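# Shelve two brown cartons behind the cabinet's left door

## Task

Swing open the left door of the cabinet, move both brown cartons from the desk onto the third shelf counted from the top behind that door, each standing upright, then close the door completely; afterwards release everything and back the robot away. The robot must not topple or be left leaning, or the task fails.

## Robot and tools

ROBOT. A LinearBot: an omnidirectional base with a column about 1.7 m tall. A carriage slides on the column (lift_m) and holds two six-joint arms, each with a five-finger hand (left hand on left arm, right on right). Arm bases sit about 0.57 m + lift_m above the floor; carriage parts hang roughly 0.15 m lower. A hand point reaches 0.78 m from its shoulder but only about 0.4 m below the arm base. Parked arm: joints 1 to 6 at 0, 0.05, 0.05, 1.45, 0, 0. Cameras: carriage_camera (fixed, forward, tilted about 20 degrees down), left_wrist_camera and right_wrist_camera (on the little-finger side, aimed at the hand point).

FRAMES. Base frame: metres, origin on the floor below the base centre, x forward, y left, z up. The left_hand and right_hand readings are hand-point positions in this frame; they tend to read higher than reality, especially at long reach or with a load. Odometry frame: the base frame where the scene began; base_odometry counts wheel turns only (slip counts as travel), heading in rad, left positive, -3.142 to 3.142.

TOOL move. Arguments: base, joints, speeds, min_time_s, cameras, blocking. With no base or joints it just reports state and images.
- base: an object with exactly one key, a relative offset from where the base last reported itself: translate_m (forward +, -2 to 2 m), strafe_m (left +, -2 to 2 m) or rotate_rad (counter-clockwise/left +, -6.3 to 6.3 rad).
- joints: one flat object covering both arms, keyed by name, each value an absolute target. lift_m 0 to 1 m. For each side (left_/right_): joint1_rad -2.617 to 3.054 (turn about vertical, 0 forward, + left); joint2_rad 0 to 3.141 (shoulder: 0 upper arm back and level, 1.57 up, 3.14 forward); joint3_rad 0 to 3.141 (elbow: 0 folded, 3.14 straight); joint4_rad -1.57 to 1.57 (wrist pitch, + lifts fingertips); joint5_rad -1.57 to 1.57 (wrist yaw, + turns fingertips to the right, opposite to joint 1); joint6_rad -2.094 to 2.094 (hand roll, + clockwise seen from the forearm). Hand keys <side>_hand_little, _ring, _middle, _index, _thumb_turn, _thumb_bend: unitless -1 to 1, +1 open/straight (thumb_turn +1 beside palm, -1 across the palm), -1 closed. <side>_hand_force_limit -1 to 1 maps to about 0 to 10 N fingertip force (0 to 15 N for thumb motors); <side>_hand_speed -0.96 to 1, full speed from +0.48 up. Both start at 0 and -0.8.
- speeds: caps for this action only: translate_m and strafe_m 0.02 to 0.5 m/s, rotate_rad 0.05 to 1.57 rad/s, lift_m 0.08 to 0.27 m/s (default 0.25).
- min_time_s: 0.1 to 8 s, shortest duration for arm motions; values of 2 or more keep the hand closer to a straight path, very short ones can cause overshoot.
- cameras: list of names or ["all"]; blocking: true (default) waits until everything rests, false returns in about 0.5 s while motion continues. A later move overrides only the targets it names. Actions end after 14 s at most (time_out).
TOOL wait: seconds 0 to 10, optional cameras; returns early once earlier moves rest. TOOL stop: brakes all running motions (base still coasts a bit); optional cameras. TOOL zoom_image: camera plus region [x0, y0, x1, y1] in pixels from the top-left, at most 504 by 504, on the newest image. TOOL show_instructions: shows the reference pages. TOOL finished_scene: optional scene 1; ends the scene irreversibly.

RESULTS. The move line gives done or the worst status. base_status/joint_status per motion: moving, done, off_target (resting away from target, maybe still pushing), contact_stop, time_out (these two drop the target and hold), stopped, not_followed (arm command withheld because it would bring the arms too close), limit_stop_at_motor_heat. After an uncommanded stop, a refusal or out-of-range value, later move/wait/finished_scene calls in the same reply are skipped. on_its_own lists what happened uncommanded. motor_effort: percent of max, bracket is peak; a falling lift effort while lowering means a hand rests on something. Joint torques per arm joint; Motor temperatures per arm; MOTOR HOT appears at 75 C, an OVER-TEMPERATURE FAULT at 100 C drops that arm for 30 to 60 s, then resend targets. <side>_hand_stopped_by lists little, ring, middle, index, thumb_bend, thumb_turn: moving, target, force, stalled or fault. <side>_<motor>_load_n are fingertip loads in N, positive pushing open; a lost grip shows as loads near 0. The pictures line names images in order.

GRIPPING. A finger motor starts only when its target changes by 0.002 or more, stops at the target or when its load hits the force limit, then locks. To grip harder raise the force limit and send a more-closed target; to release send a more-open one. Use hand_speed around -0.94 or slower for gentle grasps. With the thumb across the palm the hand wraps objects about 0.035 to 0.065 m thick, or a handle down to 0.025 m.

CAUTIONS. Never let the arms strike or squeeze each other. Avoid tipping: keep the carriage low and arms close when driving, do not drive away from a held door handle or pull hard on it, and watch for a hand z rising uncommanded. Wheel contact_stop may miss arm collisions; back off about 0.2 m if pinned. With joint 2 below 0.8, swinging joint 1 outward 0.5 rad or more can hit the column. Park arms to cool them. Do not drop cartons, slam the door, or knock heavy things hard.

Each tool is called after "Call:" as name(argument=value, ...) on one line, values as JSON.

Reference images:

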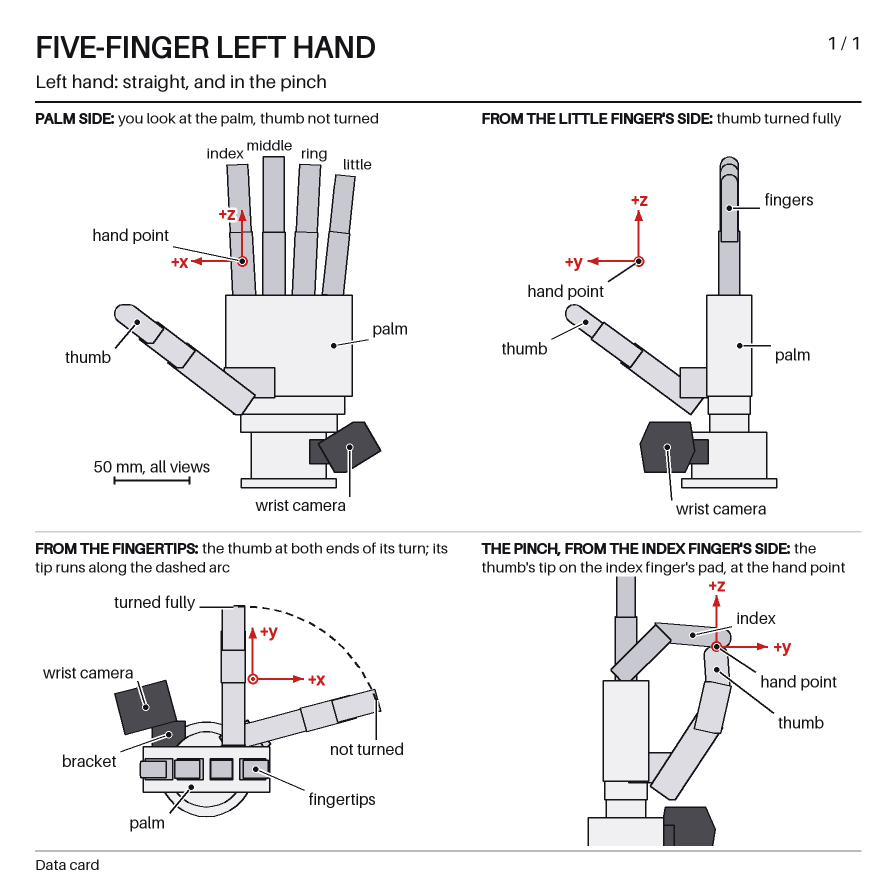

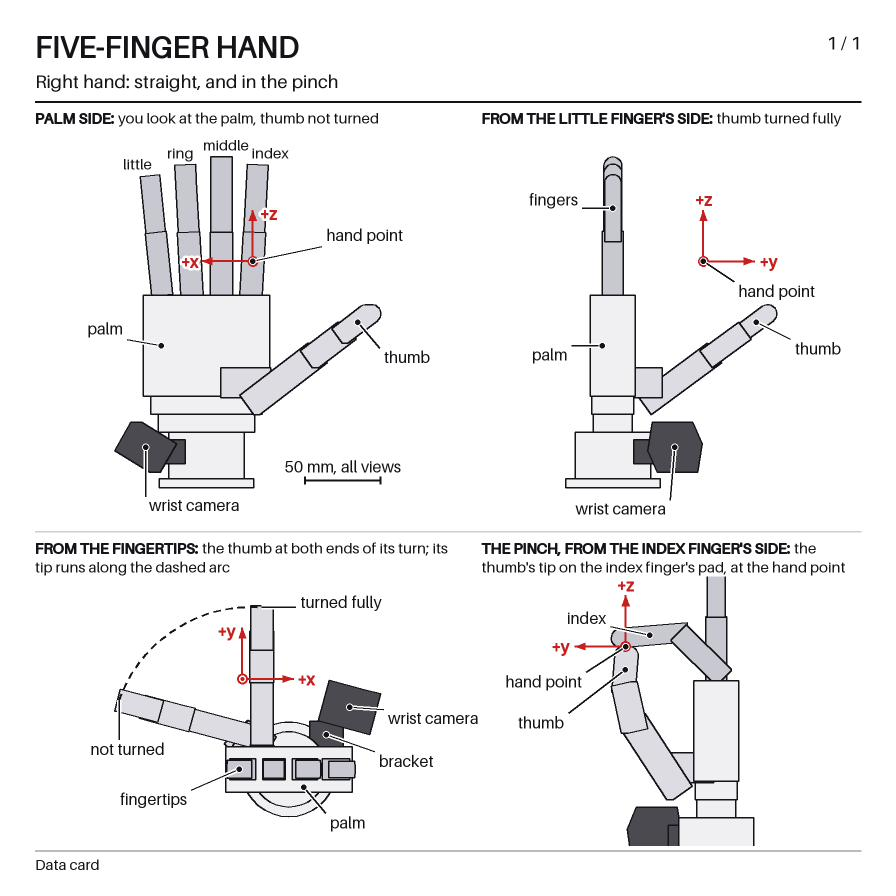

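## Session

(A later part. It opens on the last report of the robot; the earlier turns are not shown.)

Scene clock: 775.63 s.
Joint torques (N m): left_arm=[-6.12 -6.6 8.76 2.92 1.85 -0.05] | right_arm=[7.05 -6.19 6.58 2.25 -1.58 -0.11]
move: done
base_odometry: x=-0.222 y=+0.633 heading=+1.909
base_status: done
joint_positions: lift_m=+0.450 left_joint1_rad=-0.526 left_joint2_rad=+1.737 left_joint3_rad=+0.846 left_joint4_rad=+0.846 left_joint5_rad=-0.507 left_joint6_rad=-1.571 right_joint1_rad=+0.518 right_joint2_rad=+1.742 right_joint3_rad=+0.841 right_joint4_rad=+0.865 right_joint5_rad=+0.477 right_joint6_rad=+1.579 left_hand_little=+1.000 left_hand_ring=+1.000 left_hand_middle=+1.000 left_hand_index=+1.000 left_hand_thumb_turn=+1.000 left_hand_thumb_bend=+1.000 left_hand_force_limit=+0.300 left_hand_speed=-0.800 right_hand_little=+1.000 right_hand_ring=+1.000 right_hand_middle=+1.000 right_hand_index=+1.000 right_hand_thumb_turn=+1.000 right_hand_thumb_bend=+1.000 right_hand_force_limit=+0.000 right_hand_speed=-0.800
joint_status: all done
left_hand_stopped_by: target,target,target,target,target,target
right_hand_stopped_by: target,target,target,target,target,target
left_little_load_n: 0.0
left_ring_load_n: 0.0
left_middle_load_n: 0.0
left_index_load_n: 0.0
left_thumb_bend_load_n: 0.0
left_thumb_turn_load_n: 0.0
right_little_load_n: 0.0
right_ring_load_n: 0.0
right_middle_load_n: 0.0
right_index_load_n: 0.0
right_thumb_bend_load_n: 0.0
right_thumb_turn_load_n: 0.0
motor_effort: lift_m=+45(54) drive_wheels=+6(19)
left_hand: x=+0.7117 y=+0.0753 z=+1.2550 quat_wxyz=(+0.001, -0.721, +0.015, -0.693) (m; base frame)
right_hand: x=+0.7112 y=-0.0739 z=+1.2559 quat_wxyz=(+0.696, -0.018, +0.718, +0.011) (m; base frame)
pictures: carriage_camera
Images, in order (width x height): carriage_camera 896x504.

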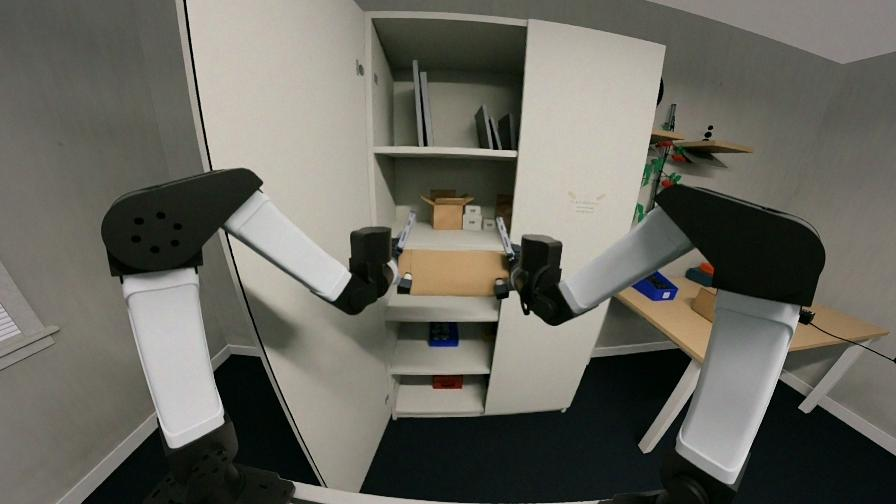

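Call:
zoom_image(camera="carriage_camera", region=[370, 280, 530, 430])

Call:
zoom_image(camera="carriage_camera", region=[350, 0, 550, 170])

Scaled by 3.150 from the camera's 896x504 image, which has a finer 1280x720 frame.

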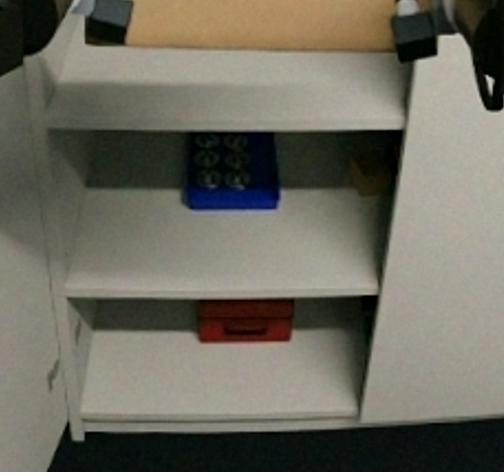

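Scaled by 2.520 from the camera's 896x504 image, which has a finer 1280x720 frame.

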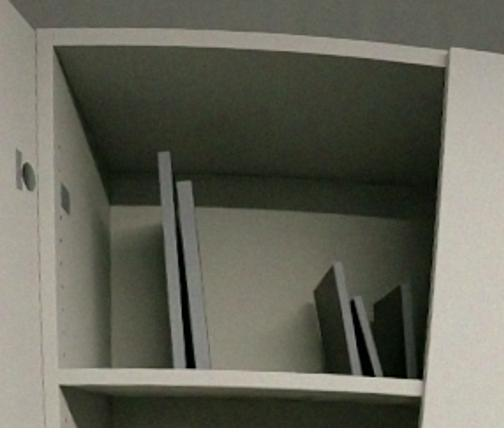

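Call:
zoom_image(camera="carriage_camera", region=[360, 140, 530, 260])

Scaled by 2.965 from the camera's 896x504 image, which has a finer 1280x720 frame.

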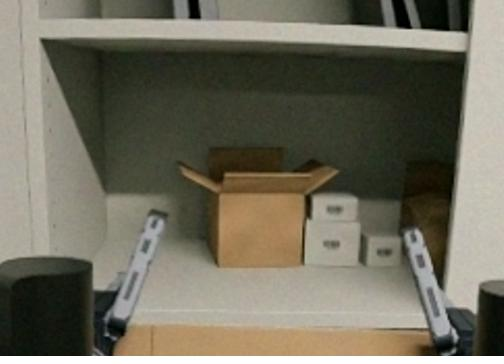

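Call:
zoom_image(camera="carriage_camera", region=[380, 200, 520, 310])

Scaled by 3.600 from the camera's 896x504 image, which has a finer 1280x720 frame.

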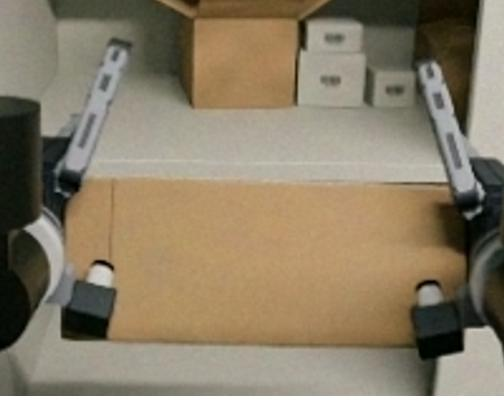

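Call:
move(base={"strafe_m": 0.02}, joints={"lift_m": 0.17}, speeds={"strafe_m": 0.1, "lift_m": 0.12}, cameras=["all"])

Call:
zoom_image(camera="carriage_camera", region=[350, 150, 550, 320])

Scene clock: 854.47 s.
Joint torques (N m): left_arm=[-6 -6.65 8.72 3.03 1.91 -0.04] | right_arm=[6.84 -6.35 6.61 2.34 -1.61 -0.12]
Motor temperatures (°C): left_arm=[31 35 41 48 38 25] | right_arm=[31 33 43 48 33 29]
move: done
base_odometry: x=-0.241 y=+0.627 heading=+1.910
base_status: done
joint_positions: lift_m=+0.170 left_joint1_rad=-0.527 left_joint2_rad=+1.737 left_joint3_rad=+0.846 left_joint4_rad=+0.834 left_joint5_rad=-0.509 left_joint6_rad=-1.571 right_joint1_rad=+0.519 right_joint2_rad=+1.742 right_joint3_rad=+0.841 right_joint4_rad=+0.856 right_joint5_rad=+0.478 right_joint6_rad=+1.579 left_hand_little=+1.000 left_hand_ring=+1.000 left_hand_middle=+1.000 left_hand_index=+1.000 left_hand_thumb_turn=+1.000 left_hand_thumb_bend=+1.000 left_hand_force_limit=+0.300 left_hand_speed=-0.800 right_hand_little=+1.000 right_hand_ring=+1.000 right_hand_middle=+1.000 right_hand_index=+1.000 right_hand_thumb_turn=+1.000 right_hand_thumb_bend=+1.000 right_hand_force_limit=+0.000 right_hand_speed=-0.800
joint_status: all done
left_hand_stopped_by: target,target,target,target,target,target
right_hand_stopped_by: target,target,target,target,target,target
left_little_load_n: 0.0
left_ring_load_n: 0.0
left_middle_load_n: 0.0
left_index_load_n: 0.0
left_thumb_bend_load_n: 0.0
left_thumb_turn_load_n: 0.0
right_little_load_n: 0.0
right_ring_load_n: -0.5
right_middle_load_n: 0.0
right_index_load_n: 0.0
right_thumb_bend_load_n: 0.0
right_thumb_turn_load_n: 0.0
motor_effort: lift_m=+46(47) drive_wheels=+7(18)
left_hand: x=+0.7119 y=+0.0754 z=+0.9718 quat_wxyz=(+0.004, -0.724, +0.016, -0.689) (m; base frame)
right_hand: x=+0.7113 y=-0.0736 z=+0.9731 quat_wxyz=(+0.693, -0.019, +0.721, +0.009) (m; base frame)
pictures: carriage_camera, left_wrist_camera, right_wrist_camera
Images, in order (width x height): carriage_camera 896x504, left_wrist_camera 896x504, right_wrist_camera 896x504.

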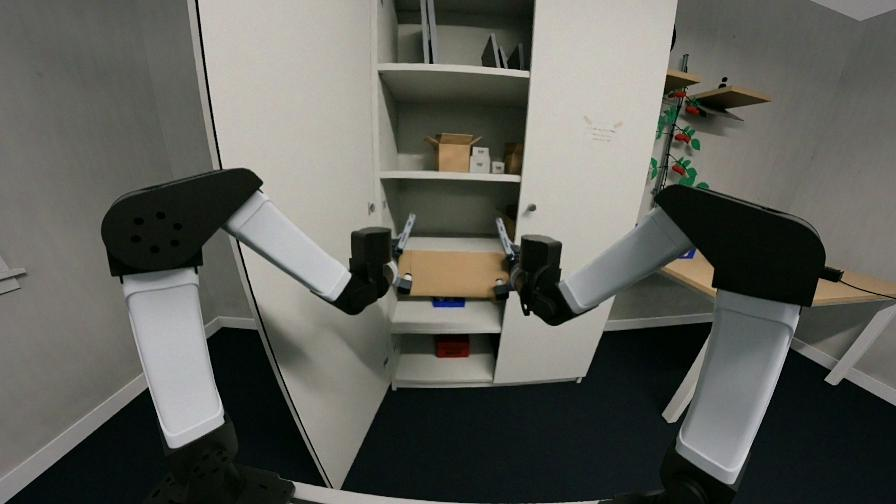

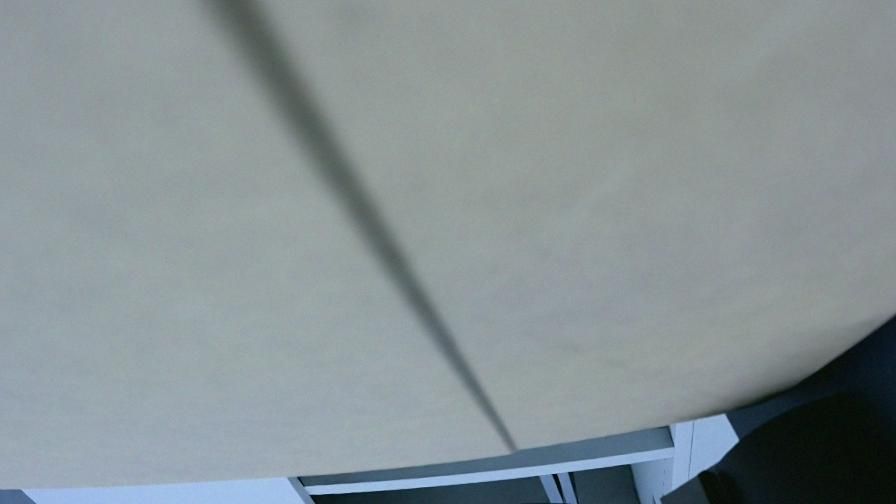

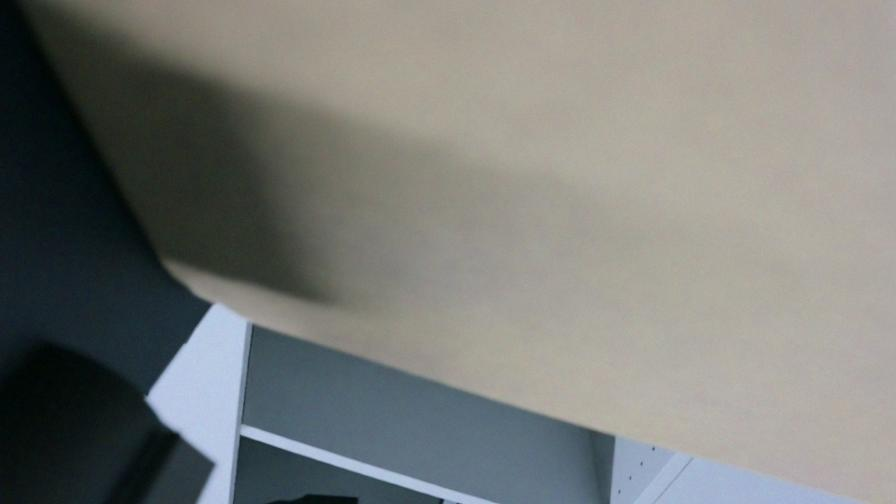

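Scaled by 2.520 from the camera's 896x504 image, which has a finer 1280x720 frame.

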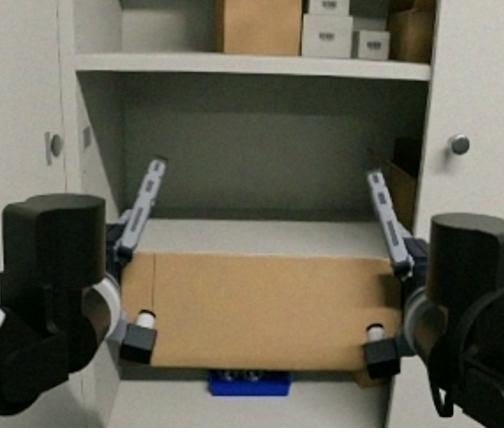

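Call:
move(base={"translate_m": 0.3}, speeds={"translate_m": 0.1}, cameras=["carriage_camera"])

Call:
zoom_image(camera="carriage_camera", region=[300, 100, 600, 350])

Scene clock: 863.10 s.
Joint torques (N m): left_arm=[-5.74 -6.84 8.58 3.01 1.95 0.01] | right_arm=[6.5 -6.68 6.86 2.28 -1.68 -0.1]
move: contact_stop
base_odometry: x=-0.314 y=+0.833 heading=+1.916
base_status: translate_m contact_stop (by the wheels' count: +0.219 of +0.300)
joint_positions: lift_m=+0.170 left_joint1_rad=-0.528 left_joint2_rad=+1.739 left_joint3_rad=+0.846 left_joint4_rad=+0.838 left_joint5_rad=-0.513 left_joint6_rad=-1.571 right_joint1_rad=+0.523 right_joint2_rad=+1.747 right_joint3_rad=+0.837 right_joint4_rad=+0.861 right_joint5_rad=+0.490 right_joint6_rad=+1.579 left_hand_little=+1.000 left_hand_ring=+1.000 left_hand_middle=+1.000 left_hand_index=+1.000 left_hand_thumb_turn=+1.000 left_hand_thumb_bend=+1.000 left_hand_force_limit=+0.300 left_hand_speed=-0.800 right_hand_little=+1.000 right_hand_ring=+1.000 right_hand_middle=+1.000 right_hand_index=+1.000 right_hand_thumb_turn=+1.000 right_hand_thumb_bend=+1.000 right_hand_force_limit=+0.000 right_hand_speed=-0.800
joint_status: not commanded
left_hand_stopped_by: target,target,target,target,target,target
right_hand_stopped_by: target,target,target,target,target,target
left_little_load_n: 0.0
left_ring_load_n: 0.0
left_middle_load_n: 0.0
left_index_load_n: 0.0
left_thumb_bend_load_n: 0.0
left_thumb_turn_load_n: 0.0
right_little_load_n: 0.0
right_ring_load_n: 0.0
right_middle_load_n: 0.0
right_index_load_n: 0.0
right_thumb_bend_load_n: -0.5
right_thumb_turn_load_n: 0.0
motor_effort: lift_m=+42(51) drive_wheels=+39(131)
left_hand: x=+0.7120 y=+0.0755 z=+0.9718 quat_wxyz=(+0.004, -0.724, +0.015, -0.690) (m; base frame)
right_hand: x=+0.7110 y=-0.0738 z=+0.9704 quat_wxyz=(+0.692, -0.017, +0.722, +0.006) (m; base frame)
pictures: carriage_camera
Images, in order (width x height): carriage_camera 896x504.

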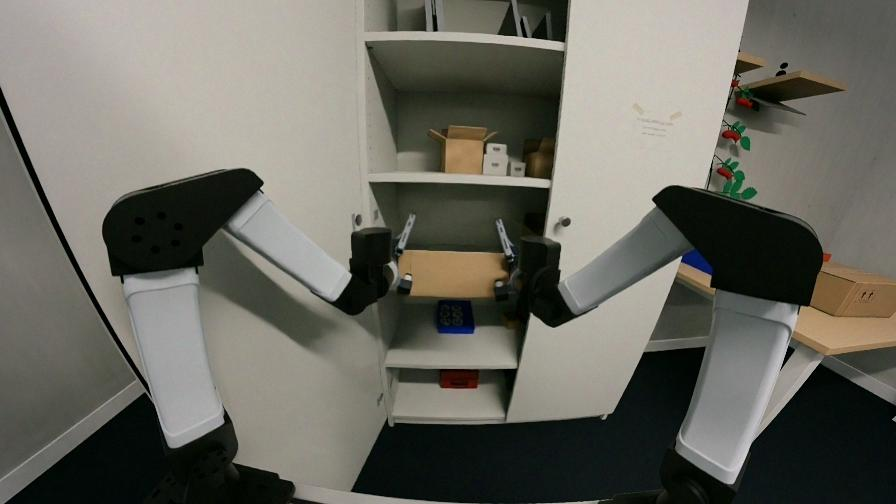

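Scaled by 1.680 from the camera's 896x504 image, which has a finer 1280x720 frame.

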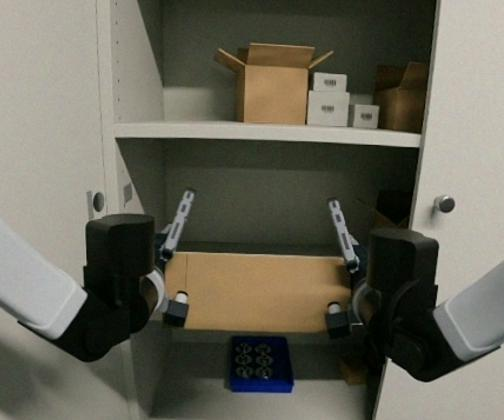

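Call:
move(base={"translate_m": -0.04}, speeds={"translate_m": 0.08}, cameras=["carriage_camera"])

Call:
zoom_image(camera="carriage_camera", region=[0, 300, 400, 504])

Scene clock: 889.07 s.
Joint torques (N m): left_arm=[-5.97 -6.74 8.77 3 1.94 0] | right_arm=[6.46 -6.75 7.04 2.26 -1.7 -0.11]
Motor temperatures (°C): left_arm=[32 36 42 54 40 25] | right_arm=[31 34 42 49 34 28]
move: done
base_odometry: x=-0.301 y=+0.796 heading=+1.917
base_status: done
joint_positions: lift_m=+0.170 left_joint1_rad=-0.528 left_joint2_rad=+1.739 left_joint3_rad=+0.846 left_joint4_rad=+0.838 left_joint5_rad=-0.513 left_joint6_rad=-1.571 right_joint1_rad=+0.523 right_joint2_rad=+1.747 right_joint3_rad=+0.837 right_joint4_rad=+0.861 right_joint5_rad=+0.490 right_joint6_rad=+1.579 left_hand_little=+1.000 left_hand_ring=+1.000 left_hand_middle=+1.000 left_hand_index=+1.000 left_hand_thumb_turn=+1.000 left_hand_thumb_bend=+1.000 left_hand_force_limit=+0.300 left_hand_speed=-0.800 right_hand_little=+1.000 right_hand_ring=+1.000 right_hand_middle=+1.000 right_hand_index=+1.000 right_hand_thumb_turn=+1.000 right_hand_thumb_bend=+1.000 right_hand_force_limit=+0.000 right_hand_speed=-0.800
joint_status: not commanded
left_hand_stopped_by: target,target,target,target,target,target
right_hand_stopped_by: target,target,target,target,target,target
left_little_load_n: 0.0
left_ring_load_n: 0.0
left_middle_load_n: 0.5
left_index_load_n: -0.5
left_thumb_bend_load_n: 0.0
left_thumb_turn_load_n: 0.0
right_little_load_n: 0.5
right_ring_load_n: 0.0
right_middle_load_n: 0.0
right_index_load_n: 0.0
right_thumb_bend_load_n: 0.0
right_thumb_turn_load_n: 0.0
motor_effort: lift_m=+42(44) drive_wheels=-8(22)
left_hand: x=+0.7120 y=+0.0755 z=+0.9718 quat_wxyz=(+0.004, -0.724, +0.015, -0.690) (m; base frame)
right_hand: x=+0.7110 y=-0.0738 z=+0.9704 quat_wxyz=(+0.692, -0.017, +0.722, +0.006) (m; base frame)
pictures: carriage_camera
Images, in order (width x height): carriage_camera 896x504.

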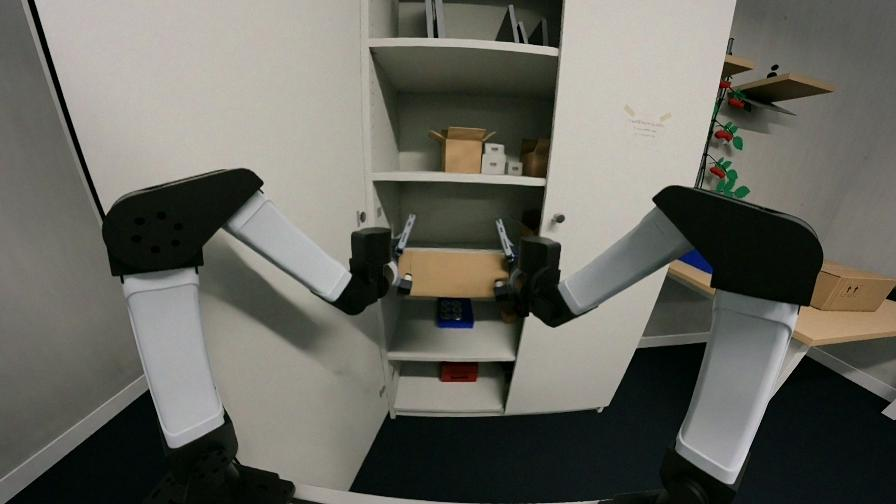

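Scaled by 1.260 from the camera's 896x504 image, which has a finer 1280x720 frame.

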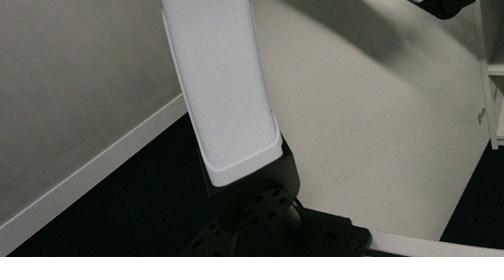

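Call:
move(base={"strafe_m": -0.078}, speeds={"strafe_m": 0.08})

Call:
move(base={"translate_m": 0.12}, speeds={"translate_m": 0.06}, cameras=["carriage_camera"])

Call:
zoom_image(camera="carriage_camera", region=[340, 180, 600, 360])

Scene clock: 913.27 s.
Joint torques (N m): left_arm=[-5.96 -6.69 8.75 2.95 1.88 -0.04] | right_arm=[6.34 -6.65 6.78 2.25 -1.68 -0.11]
Motor temperatures (°C): left_arm=[32 37 42 55 41 25] | right_arm=[31 34 41 49 35 28]
move: done
base_odometry: x=-0.228 y=+0.822 heading=+1.917
base_status: done
joint_positions: lift_m=+0.170 left_joint1_rad=-0.528 left_joint2_rad=+1.739 left_joint3_rad=+0.846 left_joint4_rad=+0.838 left_joint5_rad=-0.513 left_joint6_rad=-1.571 right_joint1_rad=+0.523 right_joint2_rad=+1.747 right_joint3_rad=+0.837 right_joint4_rad=+0.861 right_joint5_rad=+0.490 right_joint6_rad=+1.579 left_hand_little=+1.000 left_hand_ring=+1.000 left_hand_middle=+1.000 left_hand_index=+1.000 left_hand_thumb_turn=+1.000 left_hand_thumb_bend=+1.000 left_hand_force_limit=+0.300 left_hand_speed=-0.800 right_hand_little=+1.000 right_hand_ring=+1.000 right_hand_middle=+1.000 right_hand_index=+1.000 right_hand_thumb_turn=+1.000 right_hand_thumb_bend=+1.000 right_hand_force_limit=+0.000 right_hand_speed=-0.800
joint_status: not commanded
left_hand_stopped_by: target,target,target,target,target,target
right_hand_stopped_by: target,target,target,target,target,target
left_little_load_n: 0.0
left_ring_load_n: 0.0
left_middle_load_n: 0.0
left_index_load_n: 0.0
left_thumb_bend_load_n: 0.0
left_thumb_turn_load_n: 0.0
right_little_load_n: 0.0
right_ring_load_n: 0.0
right_middle_load_n: 0.0
right_index_load_n: 0.0
right_thumb_bend_load_n: 0.0
right_thumb_turn_load_n: 0.0
motor_effort: lift_m=+43(44) drive_wheels=-3(15)
left_hand: x=+0.7120 y=+0.0755 z=+0.9718 quat_wxyz=(+0.004, -0.724, +0.015, -0.690) (m; base frame)
right_hand: x=+0.7110 y=-0.0738 z=+0.9704 quat_wxyz=(+0.692, -0.017, +0.722, +0.006) (m; base frame)
pictures: none

Scene clock: 915.80 s.
Joint torques (N m): left_arm=[-5.91 -6.74 8.72 2.98 1.9 -0.05] | right_arm=[6.48 -6.64 6.83 2.28 -1.72 -0.13]
Motor temperatures (°C): left_arm=[32 37 42 56 41 25] | right_arm=[31 34 41 49 35 28]
move: done
base_odometry: x=-0.268 y=+0.935 heading=+1.917
base_status: done
joint_positions: lift_m=+0.170 left_joint1_rad=-0.528 left_joint2_rad=+1.739 left_joint3_rad=+0.846 left_joint4_rad=+0.838 left_joint5_rad=-0.513 left_joint6_rad=-1.571 right_joint1_rad=+0.523 right_joint2_rad=+1.747 right_joint3_rad=+0.837 right_joint4_rad=+0.861 right_joint5_rad=+0.490 right_joint6_rad=+1.579 left_hand_little=+1.000 left_hand_ring=+1.000 left_hand_middle=+1.000 left_hand_index=+1.000 left_hand_thumb_turn=+1.000 left_hand_thumb_bend=+1.000 left_hand_force_limit=+0.300 left_hand_speed=-0.800 right_hand_little=+1.000 right_hand_ring=+1.000 right_hand_middle=+1.000 right_hand_index=+1.000 right_hand_thumb_turn=+1.000 right_hand_thumb_bend=+1.000 right_hand_force_limit=+0.000 right_hand_speed=-0.800
joint_status: not commanded
left_hand_stopped_by: target,target,target,target,target,target
right_hand_stopped_by: target,target,target,target,target,target
left_little_load_n: 0.0
left_ring_load_n: 0.0
left_middle_load_n: 0.0
left_index_load_n: 0.0
left_thumb_bend_load_n: 0.0
left_thumb_turn_load_n: 0.0
right_little_load_n: 0.0
right_ring_load_n: 0.0
right_middle_load_n: 0.0
right_index_load_n: 0.0
right_thumb_bend_load_n: 0.0
right_thumb_turn_load_n: 0.0
motor_effort: lift_m=+43(44) drive_wheels=+5(11)
left_hand: x=+0.7119 y=+0.0755 z=+0.9719 quat_wxyz=(+0.004, -0.724, +0.015, -0.690) (m; base frame)
right_hand: x=+0.7110 y=-0.0738 z=+0.9705 quat_wxyz=(+0.692, -0.017, +0.722, +0.006) (m; base frame)
pictures: carriage_camera
Images, in order (width x height): carriage_camera 896x504.

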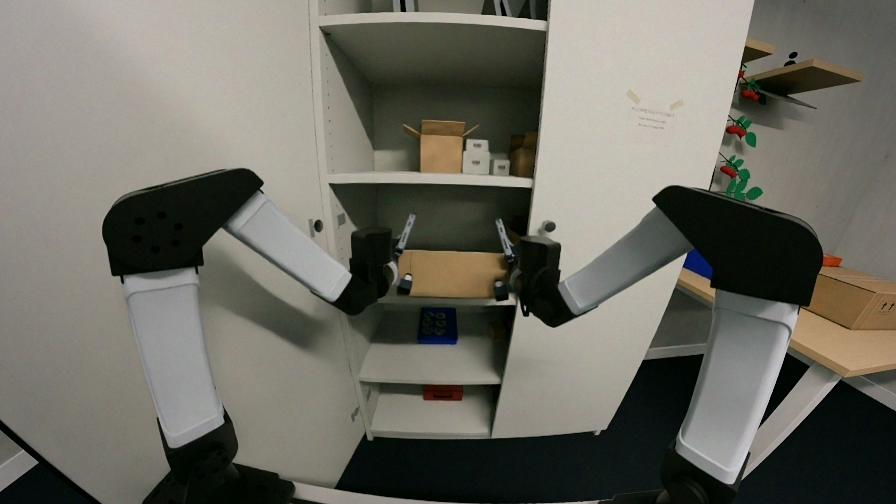

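Scaled by 1.938 from the camera's 896x504 image, which has a finer 1280x720 frame.

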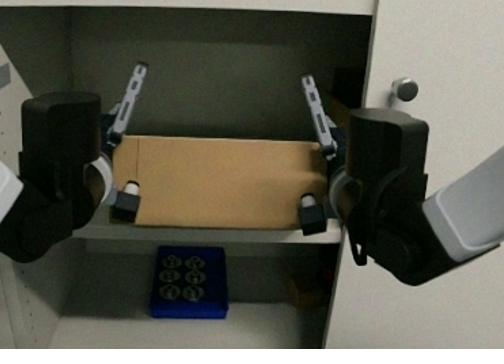

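Call:
move(base={"strafe_m": -0.025}, speeds={"strafe_m": 0.06})

Call:
move(base={"translate_m": 0.1}, speeds={"translate_m": 0.05}, cameras=["all"])

Call:
zoom_image(camera="carriage_camera", region=[340, 180, 600, 360])

Scene clock: 939.07 s.
Joint torques (N m): left_arm=[-5.9 -6.57 8.92 3.01 1.96 0] | right_arm=[6.41 -6.58 6.9 2.27 -1.7 -0.11]
Motor temperatures (°C): left_arm=[32 37 42 57 42 25] | right_arm=[32 34 42 50 35 28]
move: done
base_odometry: x=-0.245 y=+0.944 heading=+1.917
base_status: done
joint_positions: lift_m=+0.170 left_joint1_rad=-0.528 left_joint2_rad=+1.739 left_joint3_rad=+0.846 left_joint4_rad=+0.838 left_joint5_rad=-0.513 left_joint6_rad=-1.571 right_joint1_rad=+0.523 right_joint2_rad=+1.747 right_joint3_rad=+0.837 right_joint4_rad=+0.861 right_joint5_rad=+0.490 right_joint6_rad=+1.579 left_hand_little=+1.000 left_hand_ring=+1.000 left_hand_middle=+1.000 left_hand_index=+1.000 left_hand_thumb_turn=+1.000 left_hand_thumb_bend=+1.000 left_hand_force_limit=+0.300 left_hand_speed=-0.800 right_hand_little=+1.000 right_hand_ring=+1.000 right_hand_middle=+1.000 right_hand_index=+1.000 right_hand_thumb_turn=+1.000 right_hand_thumb_bend=+1.000 right_hand_force_limit=+0.000 right_hand_speed=-0.800
joint_status: not commanded
left_hand_stopped_by: target,target,target,target,target,target
right_hand_stopped_by: target,target,target,target,target,target
left_little_load_n: 0.0
left_ring_load_n: 0.0
left_middle_load_n: 0.0
left_index_load_n: 0.0
left_thumb_bend_load_n: 0.0
left_thumb_turn_load_n: 0.0
right_little_load_n: 0.0
right_ring_load_n: 0.5
right_middle_load_n: 0.0
right_index_load_n: 0.0
right_thumb_bend_load_n: 0.0
right_thumb_turn_load_n: 0.0
motor_effort: lift_m=+42(44) drive_wheels=+4(13)
left_hand: x=+0.7119 y=+0.0755 z=+0.9719 quat_wxyz=(+0.004, -0.724, +0.015, -0.690) (m; base frame)
right_hand: x=+0.7110 y=-0.0738 z=+0.9705 quat_wxyz=(+0.692, -0.017, +0.722, +0.006) (m; base frame)
pictures: none

Scene clock: 941.57 s.
Joint torques (N m): left_arm=[-5.87 -6.54 8.76 3.01 1.88 -0.05] | right_arm=[6.42 -6.65 6.68 2.3 -1.69 -0.11]
Motor temperatures (°C): left_arm=[32 37 42 57 42 25] | right_arm=[32 34 42 50 35 28]
move: done
base_odometry: x=-0.279 y=+1.038 heading=+1.917
base_status: done
joint_positions: lift_m=+0.170 left_joint1_rad=-0.528 left_joint2_rad=+1.739 left_joint3_rad=+0.846 left_joint4_rad=+0.838 left_joint5_rad=-0.513 left_joint6_rad=-1.571 right_joint1_rad=+0.523 right_joint2_rad=+1.747 right_joint3_rad=+0.837 right_joint4_rad=+0.861 right_joint5_rad=+0.490 right_joint6_rad=+1.579 left_hand_little=+1.000 left_hand_ring=+1.000 left_hand_middle=+1.000 left_hand_index=+1.000 left_hand_thumb_turn=+1.000 left_hand_thumb_bend=+1.000 left_hand_force_limit=+0.300 left_hand_speed=-0.800 right_hand_little=+1.000 right_hand_ring=+1.000 right_hand_middle=+1.000 right_hand_index=+1.000 right_hand_thumb_turn=+1.000 right_hand_thumb_bend=+1.000 right_hand_force_limit=+0.000 right_hand_speed=-0.800
joint_status: not commanded
left_hand_stopped_by: target,target,target,target,target,target
right_hand_stopped_by: target,target,target,target,target,target
left_little_load_n: 0.0
left_ring_load_n: 0.0
left_middle_load_n: 0.0
left_index_load_n: 0.0
left_thumb_bend_load_n: 0.0
left_thumb_turn_load_n: 0.0
right_little_load_n: 0.0
right_ring_load_n: 0.0
right_middle_load_n: 0.0
right_index_load_n: 0.0
right_thumb_bend_load_n: 0.0
right_thumb_turn_load_n: -0.5
motor_effort: lift_m=+43(44) drive_wheels=-6(11)
left_hand: x=+0.7119 y=+0.0755 z=+0.9719 quat_wxyz=(+0.004, -0.724, +0.015, -0.690) (m; base frame)
right_hand: x=+0.7110 y=-0.0738 z=+0.9705 quat_wxyz=(+0.692, -0.017, +0.722, +0.006) (m; base frame)
pictures: carriage_camera, left_wrist_camera, right_wrist_camera
Images, in order (width x height): carriage_camera 896x504, left_wrist_camera 896x504, right_wrist_camera 896x504.

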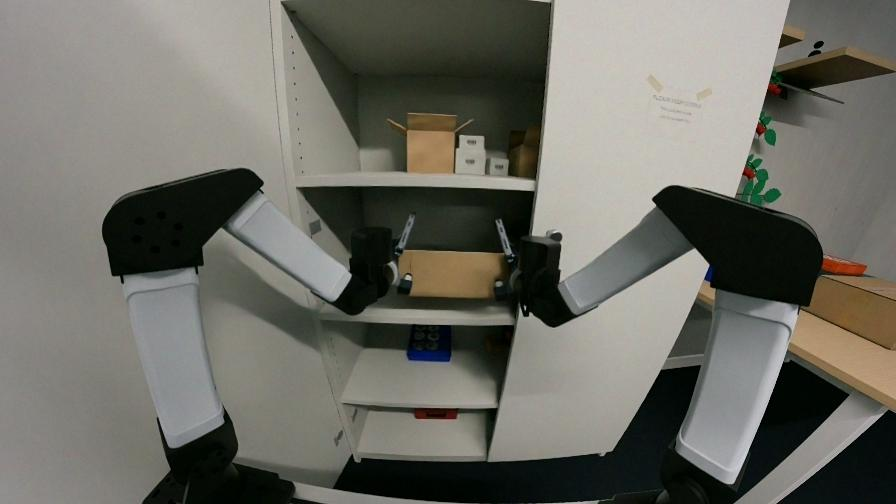

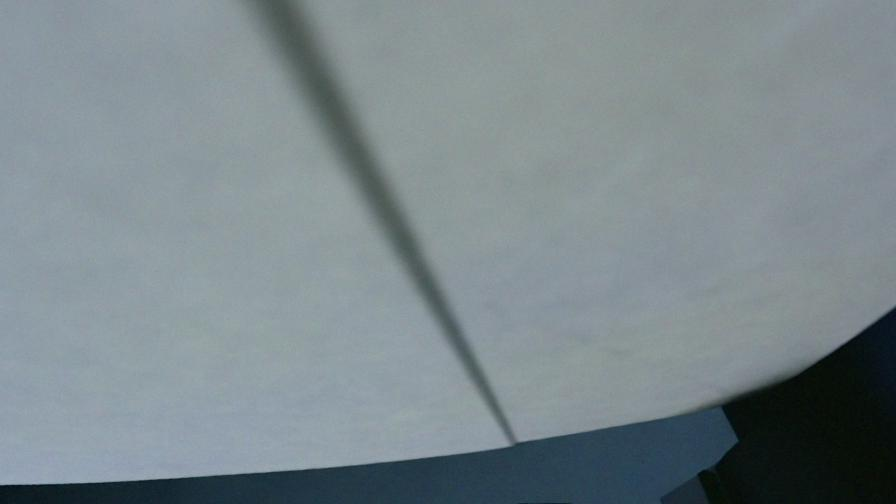

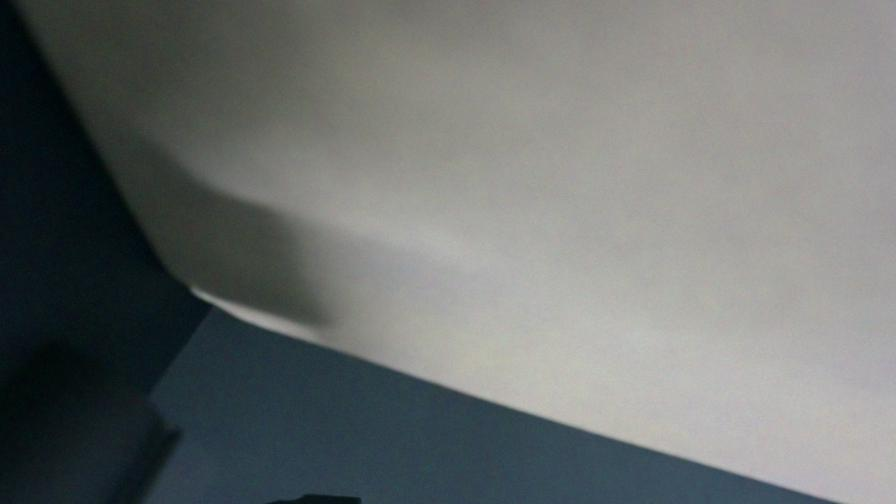

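Scaled by 1.938 from the camera's 896x504 image, which has a finer 1280x720 frame.

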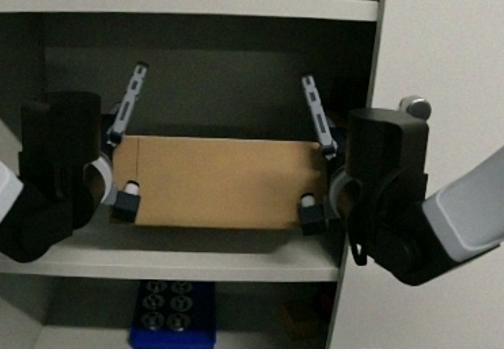

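Call:
move(base={"translate_m": 0.04}, speeds={"translate_m": 0.05})

Call:
move(joints={"lift_m": 0.11}, speeds={"lift_m": 0.08}, cameras=["carriage_camera"])

Call:
zoom_image(camera="carriage_camera", region=[340, 180, 600, 360])

Scene clock: 947.40 s.
Joint torques (N m): left_arm=[-6.04 -6.82 8.68 2.97 1.78 -0.01] | right_arm=[3.7 -5.14 8.88 2.2 -2.54 -0.16]
Motor temperatures (°C): left_arm=[32 37 42 57 42 25] | right_arm=[32 34 42 50 35 28]
move: done
base_odometry: x=-0.292 y=+1.076 heading=+1.916
base_status: done
joint_positions: lift_m=+0.170 left_joint1_rad=-0.528 left_joint2_rad=+1.739 left_joint3_rad=+0.846 left_joint4_rad=+0.842 left_joint5_rad=-0.497 left_joint6_rad=-1.575 right_joint1_rad=+0.556 right_joint2_rad=+1.729 right_joint3_rad=+0.809 right_joint4_rad=+0.866 right_joint5_rad=+0.581 right_joint6_rad=+1.580 left_hand_little=+1.000 left_hand_ring=+1.000 left_hand_middle=+1.000 left_hand_index=+1.000 left_hand_thumb_turn=+1.000 left_hand_thumb_bend=+1.000 left_hand_force_limit=+0.300 left_hand_speed=-0.800 right_hand_little=+1.000 right_hand_ring=+1.000 right_hand_middle=+1.000 right_hand_index=+1.000 right_hand_thumb_turn=+1.000 right_hand_thumb_bend=+1.000 right_hand_force_limit=+0.000 right_hand_speed=-0.800
joint_status: not commanded
left_hand_stopped_by: target,target,target,target,target,target
right_hand_stopped_by: target,target,target,target,target,target
left_little_load_n: 0.0
left_ring_load_n: 0.0
left_middle_load_n: 0.0
left_index_load_n: 0.0
left_thumb_bend_load_n: 0.0
left_thumb_turn_load_n: 0.5
right_little_load_n: 0.0
right_ring_load_n: 0.0
right_middle_load_n: 0.0
right_index_load_n: 0.0
right_thumb_bend_load_n: 0.0
right_thumb_turn_load_n: 0.0
on_its_own: right_joint1_rad moved +0.033 toward your old target +0.600
motor_effort: lift_m=+42(44) drive_wheels=+10(16)
left_hand: x=+0.7109 y=+0.0725 z=+0.9730 quat_wxyz=(-0.003, -0.723, +0.019, -0.691) (m; base frame)
right_hand: x=+0.7036 y=-0.0789 z=+0.9681 quat_wxyz=(+0.691, +0.002, +0.723, -0.016) (m; base frame)
pictures: none

Scene clock: 948.57 s.
Joint torques (N m): left_arm=[-5.94 -6.52 8.83 2.07 1.82 -0.18] | right_arm=[3.66 -3.88 8.9 1.49 -2.49 0.13]
Motor temperatures (°C): left_arm=[32 37 42 57 42 25] | right_arm=[32 34 42 50 36 28]
move: done
base_odometry: x=-0.292 y=+1.076 heading=+1.916
base_status: not commanded
joint_positions: lift_m=+0.110 left_joint1_rad=-0.528 left_joint2_rad=+1.739 left_joint3_rad=+0.846 left_joint4_rad=+0.923 left_joint5_rad=-0.501 left_joint6_rad=-1.558 right_joint1_rad=+0.556 right_joint2_rad=+1.716 right_joint3_rad=+0.809 right_joint4_rad=+0.944 right_joint5_rad=+0.573 right_joint6_rad=+1.558 left_hand_little=+1.000 left_hand_ring=+1.000 left_hand_middle=+1.000 left_hand_index=+1.000 left_hand_thumb_turn=+1.000 left_hand_thumb_bend=+1.000 left_hand_force_limit=+0.300 left_hand_speed=-0.800 right_hand_little=+1.000 right_hand_ring=+1.000 right_hand_middle=+1.000 right_hand_index=+1.000 right_hand_thumb_turn=+1.000 right_hand_thumb_bend=+1.000 right_hand_force_limit=+0.000 right_hand_speed=-0.800
joint_status: all done
left_hand_stopped_by: target,target,target,target,target,target
right_hand_stopped_by: target,target,target,target,target,target
left_little_load_n: 0.0
left_ring_load_n: 0.0
left_middle_load_n: 0.0
left_index_load_n: 0.0
left_thumb_bend_load_n: 0.0
left_thumb_turn_load_n: 0.0
right_little_load_n: 0.0
right_ring_load_n: 0.0
right_middle_load_n: 0.0
right_index_load_n: 0.0
right_thumb_bend_load_n: 0.0
right_thumb_turn_load_n: 0.0
motor_effort: lift_m=+44(45) drive_wheels=+8(10)
left_hand: x=+0.7092 y=+0.0740 z=+0.9342 quat_wxyz=(-0.010, -0.698, +0.009, -0.716) (m; base frame)
right_hand: x=+0.6998 y=-0.0788 z=+0.9343 quat_wxyz=(+0.718, +0.009, +0.696, -0.004) (m; base frame)
pictures: carriage_camera
Images, in order (width x height): carriage_camera 896x504.

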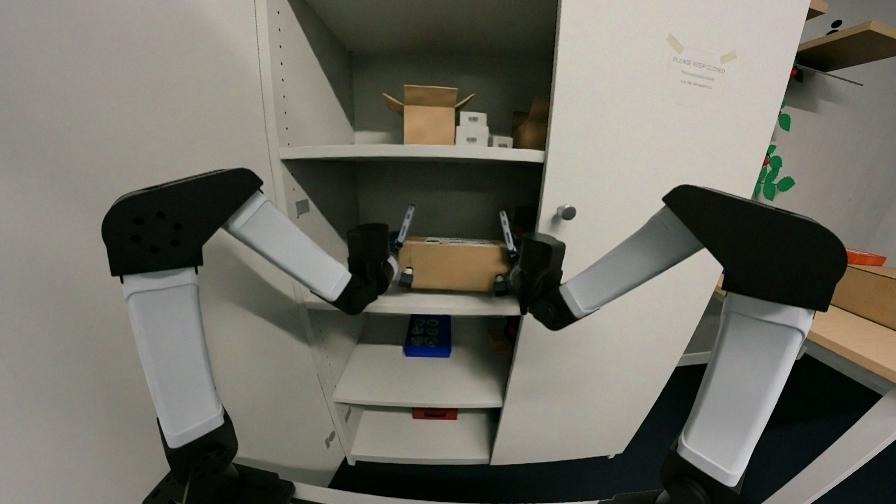

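Scaled by 1.938 from the camera's 896x504 image, which has a finer 1280x720 frame.

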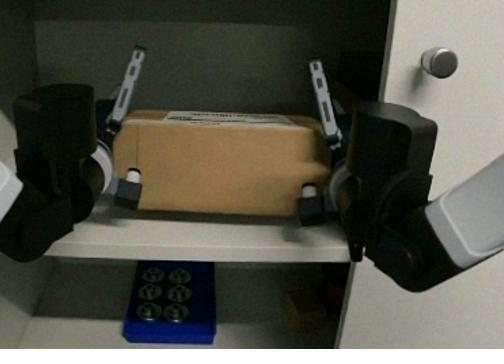

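Call:
move(joints={"lift_m": 0.14}, speeds={"lift_m": 0.08})

Call:
move(base={"translate_m": -0.03}, speeds={"translate_m": 0.05})

Call:
move(base={"strafe_m": 0.02}, speeds={"strafe_m": 0.05})

Call:
move(joints={"lift_m": 0.09}, speeds={"lift_m": 0.08}, cameras=["carriage_camera"])

Call:
zoom_image(camera="carriage_camera", region=[340, 180, 600, 360])

Scene clock: 955.60 s.
Joint torques (N m): left_arm=[-6 -6.63 8.72 2.9 1.84 -0.06] | right_arm=[3.62 -4.71 8.95 2.28 -2.47 -0.44]
move: done
base_odometry: x=-0.292 y=+1.076 heading=+1.916
base_status: not commanded
joint_positions: lift_m=+0.140 left_joint1_rad=-0.528 left_joint2_rad=+1.739 left_joint3_rad=+0.846 left_joint4_rad=+0.854 left_joint5_rad=-0.504 left_joint6_rad=-1.566 right_joint1_rad=+0.556 right_joint2_rad=+1.724 right_joint3_rad=+0.809 right_joint4_rad=+0.856 right_joint5_rad=+0.573 right_joint6_rad=+1.602 left_hand_little=+1.000 left_hand_ring=+1.000 left_hand_middle=+1.000 left_hand_index=+1.000 left_hand_thumb_turn=+1.000 left_hand_thumb_bend=+1.000 left_hand_force_limit=+0.300 left_hand_speed=-0.800 right_hand_little=+1.000 right_hand_ring=+1.000 right_hand_middle=+1.000 right_hand_index=+1.000 right_hand_thumb_turn=+1.000 right_hand_thumb_bend=+1.000 right_hand_force_limit=+0.000 right_hand_speed=-0.800
joint_status: all done
left_hand_stopped_by: target,target,target,target,target,target
right_hand_stopped_by: target,target,target,target,target,target
left_little_load_n: 0.0
left_ring_load_n: 0.0
left_middle_load_n: 0.0
left_index_load_n: 0.0
left_thumb_bend_load_n: -0.5
left_thumb_turn_load_n: 0.0
right_little_load_n: 0.0
right_ring_load_n: 0.0
right_middle_load_n: 0.0
right_index_load_n: 0.0
right_thumb_bend_load_n: 0.0
right_thumb_turn_load_n: 0.0
motor_effort: lift_m=+45(52) drive_wheels=+8(9)
left_hand: x=+0.7112 y=+0.0738 z=+0.9456 quat_wxyz=(+0.000, -0.719, +0.017, -0.695) (m; base frame)
right_hand: x=+0.7029 y=-0.0782 z=+0.9390 quat_wxyz=(+0.689, +0.006, +0.724, -0.007) (m; base frame)
pictures: none

Scene clock: 956.70 s.
Joint torques (N m): left_arm=[-5.82 -6.72 8.73 2.85 1.76 0] | right_arm=[5.46 -5.08 8.84 2.16 -1.98 -0.41]
move: done
base_odometry: x=-0.282 y=+1.048 heading=+1.916
base_status: done
joint_positions: lift_m=+0.140 left_joint1_rad=-0.528 left_joint2_rad=+1.739 left_joint3_rad=+0.846 left_joint4_rad=+0.854 left_joint5_rad=-0.494 left_joint6_rad=-1.577 right_joint1_rad=+0.534 right_joint2_rad=+1.729 right_joint3_rad=+0.812 right_joint4_rad=+0.873 right_joint5_rad=+0.519 right_joint6_rad=+1.602 left_hand_little=+1.000 left_hand_ring=+1.000 left_hand_middle=+1.000 left_hand_index=+1.000 left_hand_thumb_turn=+1.000 left_hand_thumb_bend=+1.000 left_hand_force_limit=+0.300 left_hand_speed=-0.800 right_hand_little=+1.000 right_hand_ring=+1.000 right_hand_middle=+1.000 right_hand_index=+1.000 right_hand_thumb_turn=+1.000 right_hand_thumb_bend=+1.000 right_hand_force_limit=+0.000 right_hand_speed=-0.800
joint_status: not commanded
left_hand_stopped_by: target,target,target,target,target,target
right_hand_stopped_by: target,target,target,target,target,target
left_little_load_n: 0.0
left_ring_load_n: 0.0
left_middle_load_n: 0.0
left_index_load_n: 0.0
left_thumb_bend_load_n: 0.0
left_thumb_turn_load_n: 0.0
right_little_load_n: 0.0
right_ring_load_n: 0.0
right_middle_load_n: 0.0
right_index_load_n: 0.0
right_thumb_bend_load_n: 0.0
right_thumb_turn_load_n: 0.0
on_its_own: right_joint5_rad moved -0.054 toward your old target +0.300
motor_effort: lift_m=+45(46) drive_wheels=+3(13)
left_hand: x=+0.7105 y=+0.0722 z=+0.9464 quat_wxyz=(-0.007, -0.719, +0.016, -0.695) (m; base frame)
right_hand: x=+0.7053 y=-0.0778 z=+0.9426 quat_wxyz=(+0.693, -0.002, +0.720, +0.008) (m; base frame)
pictures: none

Scene clock: 957.60 s.
Joint torques (N m): left_arm=[-5.89 -6.72 8.7 2.83 1.73 0.07] | right_arm=[5.55 -5.08 8.59 2.14 -1.94 -0.39]
move: done
base_odometry: x=-0.300 y=+1.041 heading=+1.916
base_status: done
joint_positions: lift_m=+0.140 left_joint1_rad=-0.528 left_joint2_rad=+1.739 left_joint3_rad=+0.846 left_joint4_rad=+0.854 left_joint5_rad=-0.494 left_joint6_rad=-1.578 right_joint1_rad=+0.533 right_joint2_rad=+1.729 right_joint3_rad=+0.812 right_joint4_rad=+0.874 right_joint5_rad=+0.516 right_joint6_rad=+1.602 left_hand_little=+1.000 left_hand_ring=+1.000 left_hand_middle=+1.000 left_hand_index=+1.000 left_hand_thumb_turn=+1.000 left_hand_thumb_bend=+1.000 left_hand_force_limit=+0.300 left_hand_speed=-0.800 right_hand_little=+1.000 right_hand_ring=+1.000 right_hand_middle=+1.000 right_hand_index=+1.000 right_hand_thumb_turn=+1.000 right_hand_thumb_bend=+1.000 right_hand_force_limit=+0.000 right_hand_speed=-0.800
joint_status: not commanded
left_hand_stopped_by: target,target,target,target,target,target
right_hand_stopped_by: target,target,target,target,target,target
left_little_load_n: 0.0
left_ring_load_n: 0.0
left_middle_load_n: 0.0
left_index_load_n: 0.0
left_thumb_bend_load_n: 0.0
left_thumb_turn_load_n: 0.0
right_little_load_n: 0.0
right_ring_load_n: 0.0
right_middle_load_n: 0.0
right_index_load_n: 0.0
right_thumb_bend_load_n: 0.0
right_thumb_turn_load_n: 0.0
motor_effort: lift_m=+44(46) drive_wheels=+5(11)
left_hand: x=+0.7105 y=+0.0722 z=+0.9465 quat_wxyz=(-0.008, -0.719, +0.016, -0.695) (m; base frame)
right_hand: x=+0.7054 y=-0.0777 z=+0.9430 quat_wxyz=(+0.694, -0.003, +0.720, +0.009) (m; base frame)
pictures: none

Scene clock: 958.60 s.
Joint torques (N m): left_arm=[-5.9 -6.86 8.68 2.41 1.78 0.01] | right_arm=[5.74 -5.18 8.24 1.82 -1.95 -0.23]
move: done
base_odometry: x=-0.300 y=+1.041 heading=+1.916
base_status: not commanded
joint_positions: lift_m=+0.090 left_joint1_rad=-0.528 left_joint2_rad=+1.739 left_joint3_rad=+0.846 left_joint4_rad=+0.894 left_joint5_rad=-0.496 left_joint6_rad=-1.577 right_joint1_rad=+0.532 right_joint2_rad=+1.729 right_joint3_rad=+0.819 right_joint4_rad=+0.909 right_joint5_rad=+0.516 right_joint6_rad=+1.589 left_hand_little=+1.000 left_hand_ring=+1.000 left_hand_middle=+1.000 left_hand_index=+1.000 left_hand_thumb_turn=+1.000 left_hand_thumb_bend=+1.000 left_hand_force_limit=+0.300 left_hand_speed=-0.800 right_hand_little=+1.000 right_hand_ring=+1.000 right_hand_middle=+1.000 right_hand_index=+1.000 right_hand_thumb_turn=+1.000 right_hand_thumb_bend=+1.000 right_hand_force_limit=+0.000 right_hand_speed=-0.800
joint_status: all done
left_hand_stopped_by: target,target,target,target,target,target
right_hand_stopped_by: target,target,target,target,target,target
left_little_load_n: 0.0
left_ring_load_n: 0.0
left_middle_load_n: 0.0
left_index_load_n: 0.0
left_thumb_bend_load_n: 0.0
left_thumb_turn_load_n: 0.0
right_little_load_n: 0.0
right_ring_load_n: 0.0
right_middle_load_n: 0.0
right_index_load_n: 0.0
right_thumb_bend_load_n: 0.0
right_thumb_turn_load_n: 0.0
motor_effort: lift_m=+44(45) drive_wheels=+5(6)
left_hand: x=+0.7098 y=+0.0731 z=+0.9073 quat_wxyz=(-0.014, -0.707, +0.009, -0.707) (m; base frame)
right_hand: x=+0.7055 y=-0.0777 z=+0.9052 quat_wxyz=(+0.707, +0.001, +0.707, +0.012) (m; base frame)
pictures: carriage_camera
Images, in order (width x height): carriage_camera 896x504.

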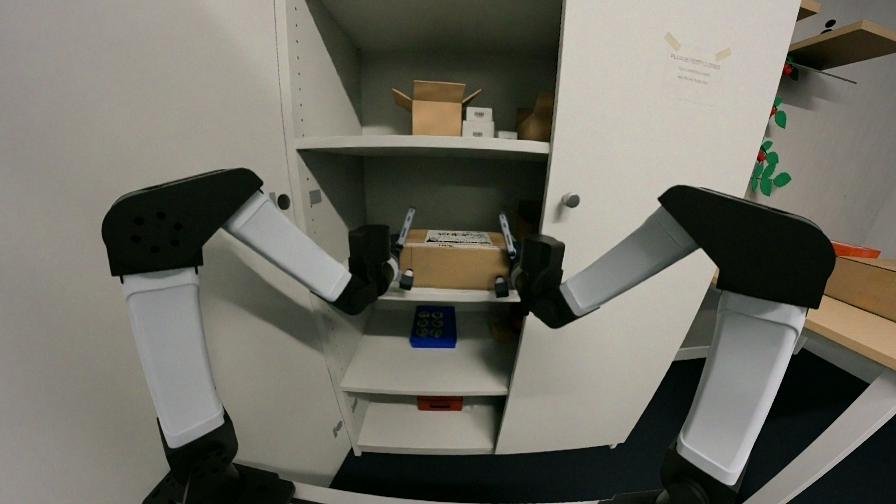

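Scaled by 1.938 from the camera's 896x504 image, which has a finer 1280x720 frame.

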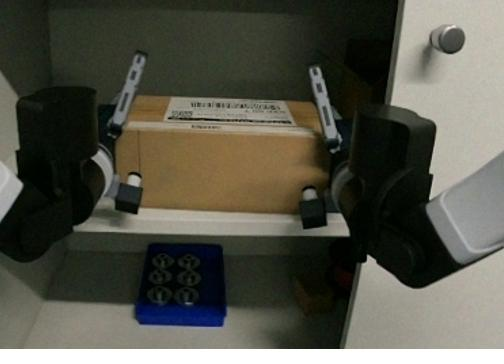

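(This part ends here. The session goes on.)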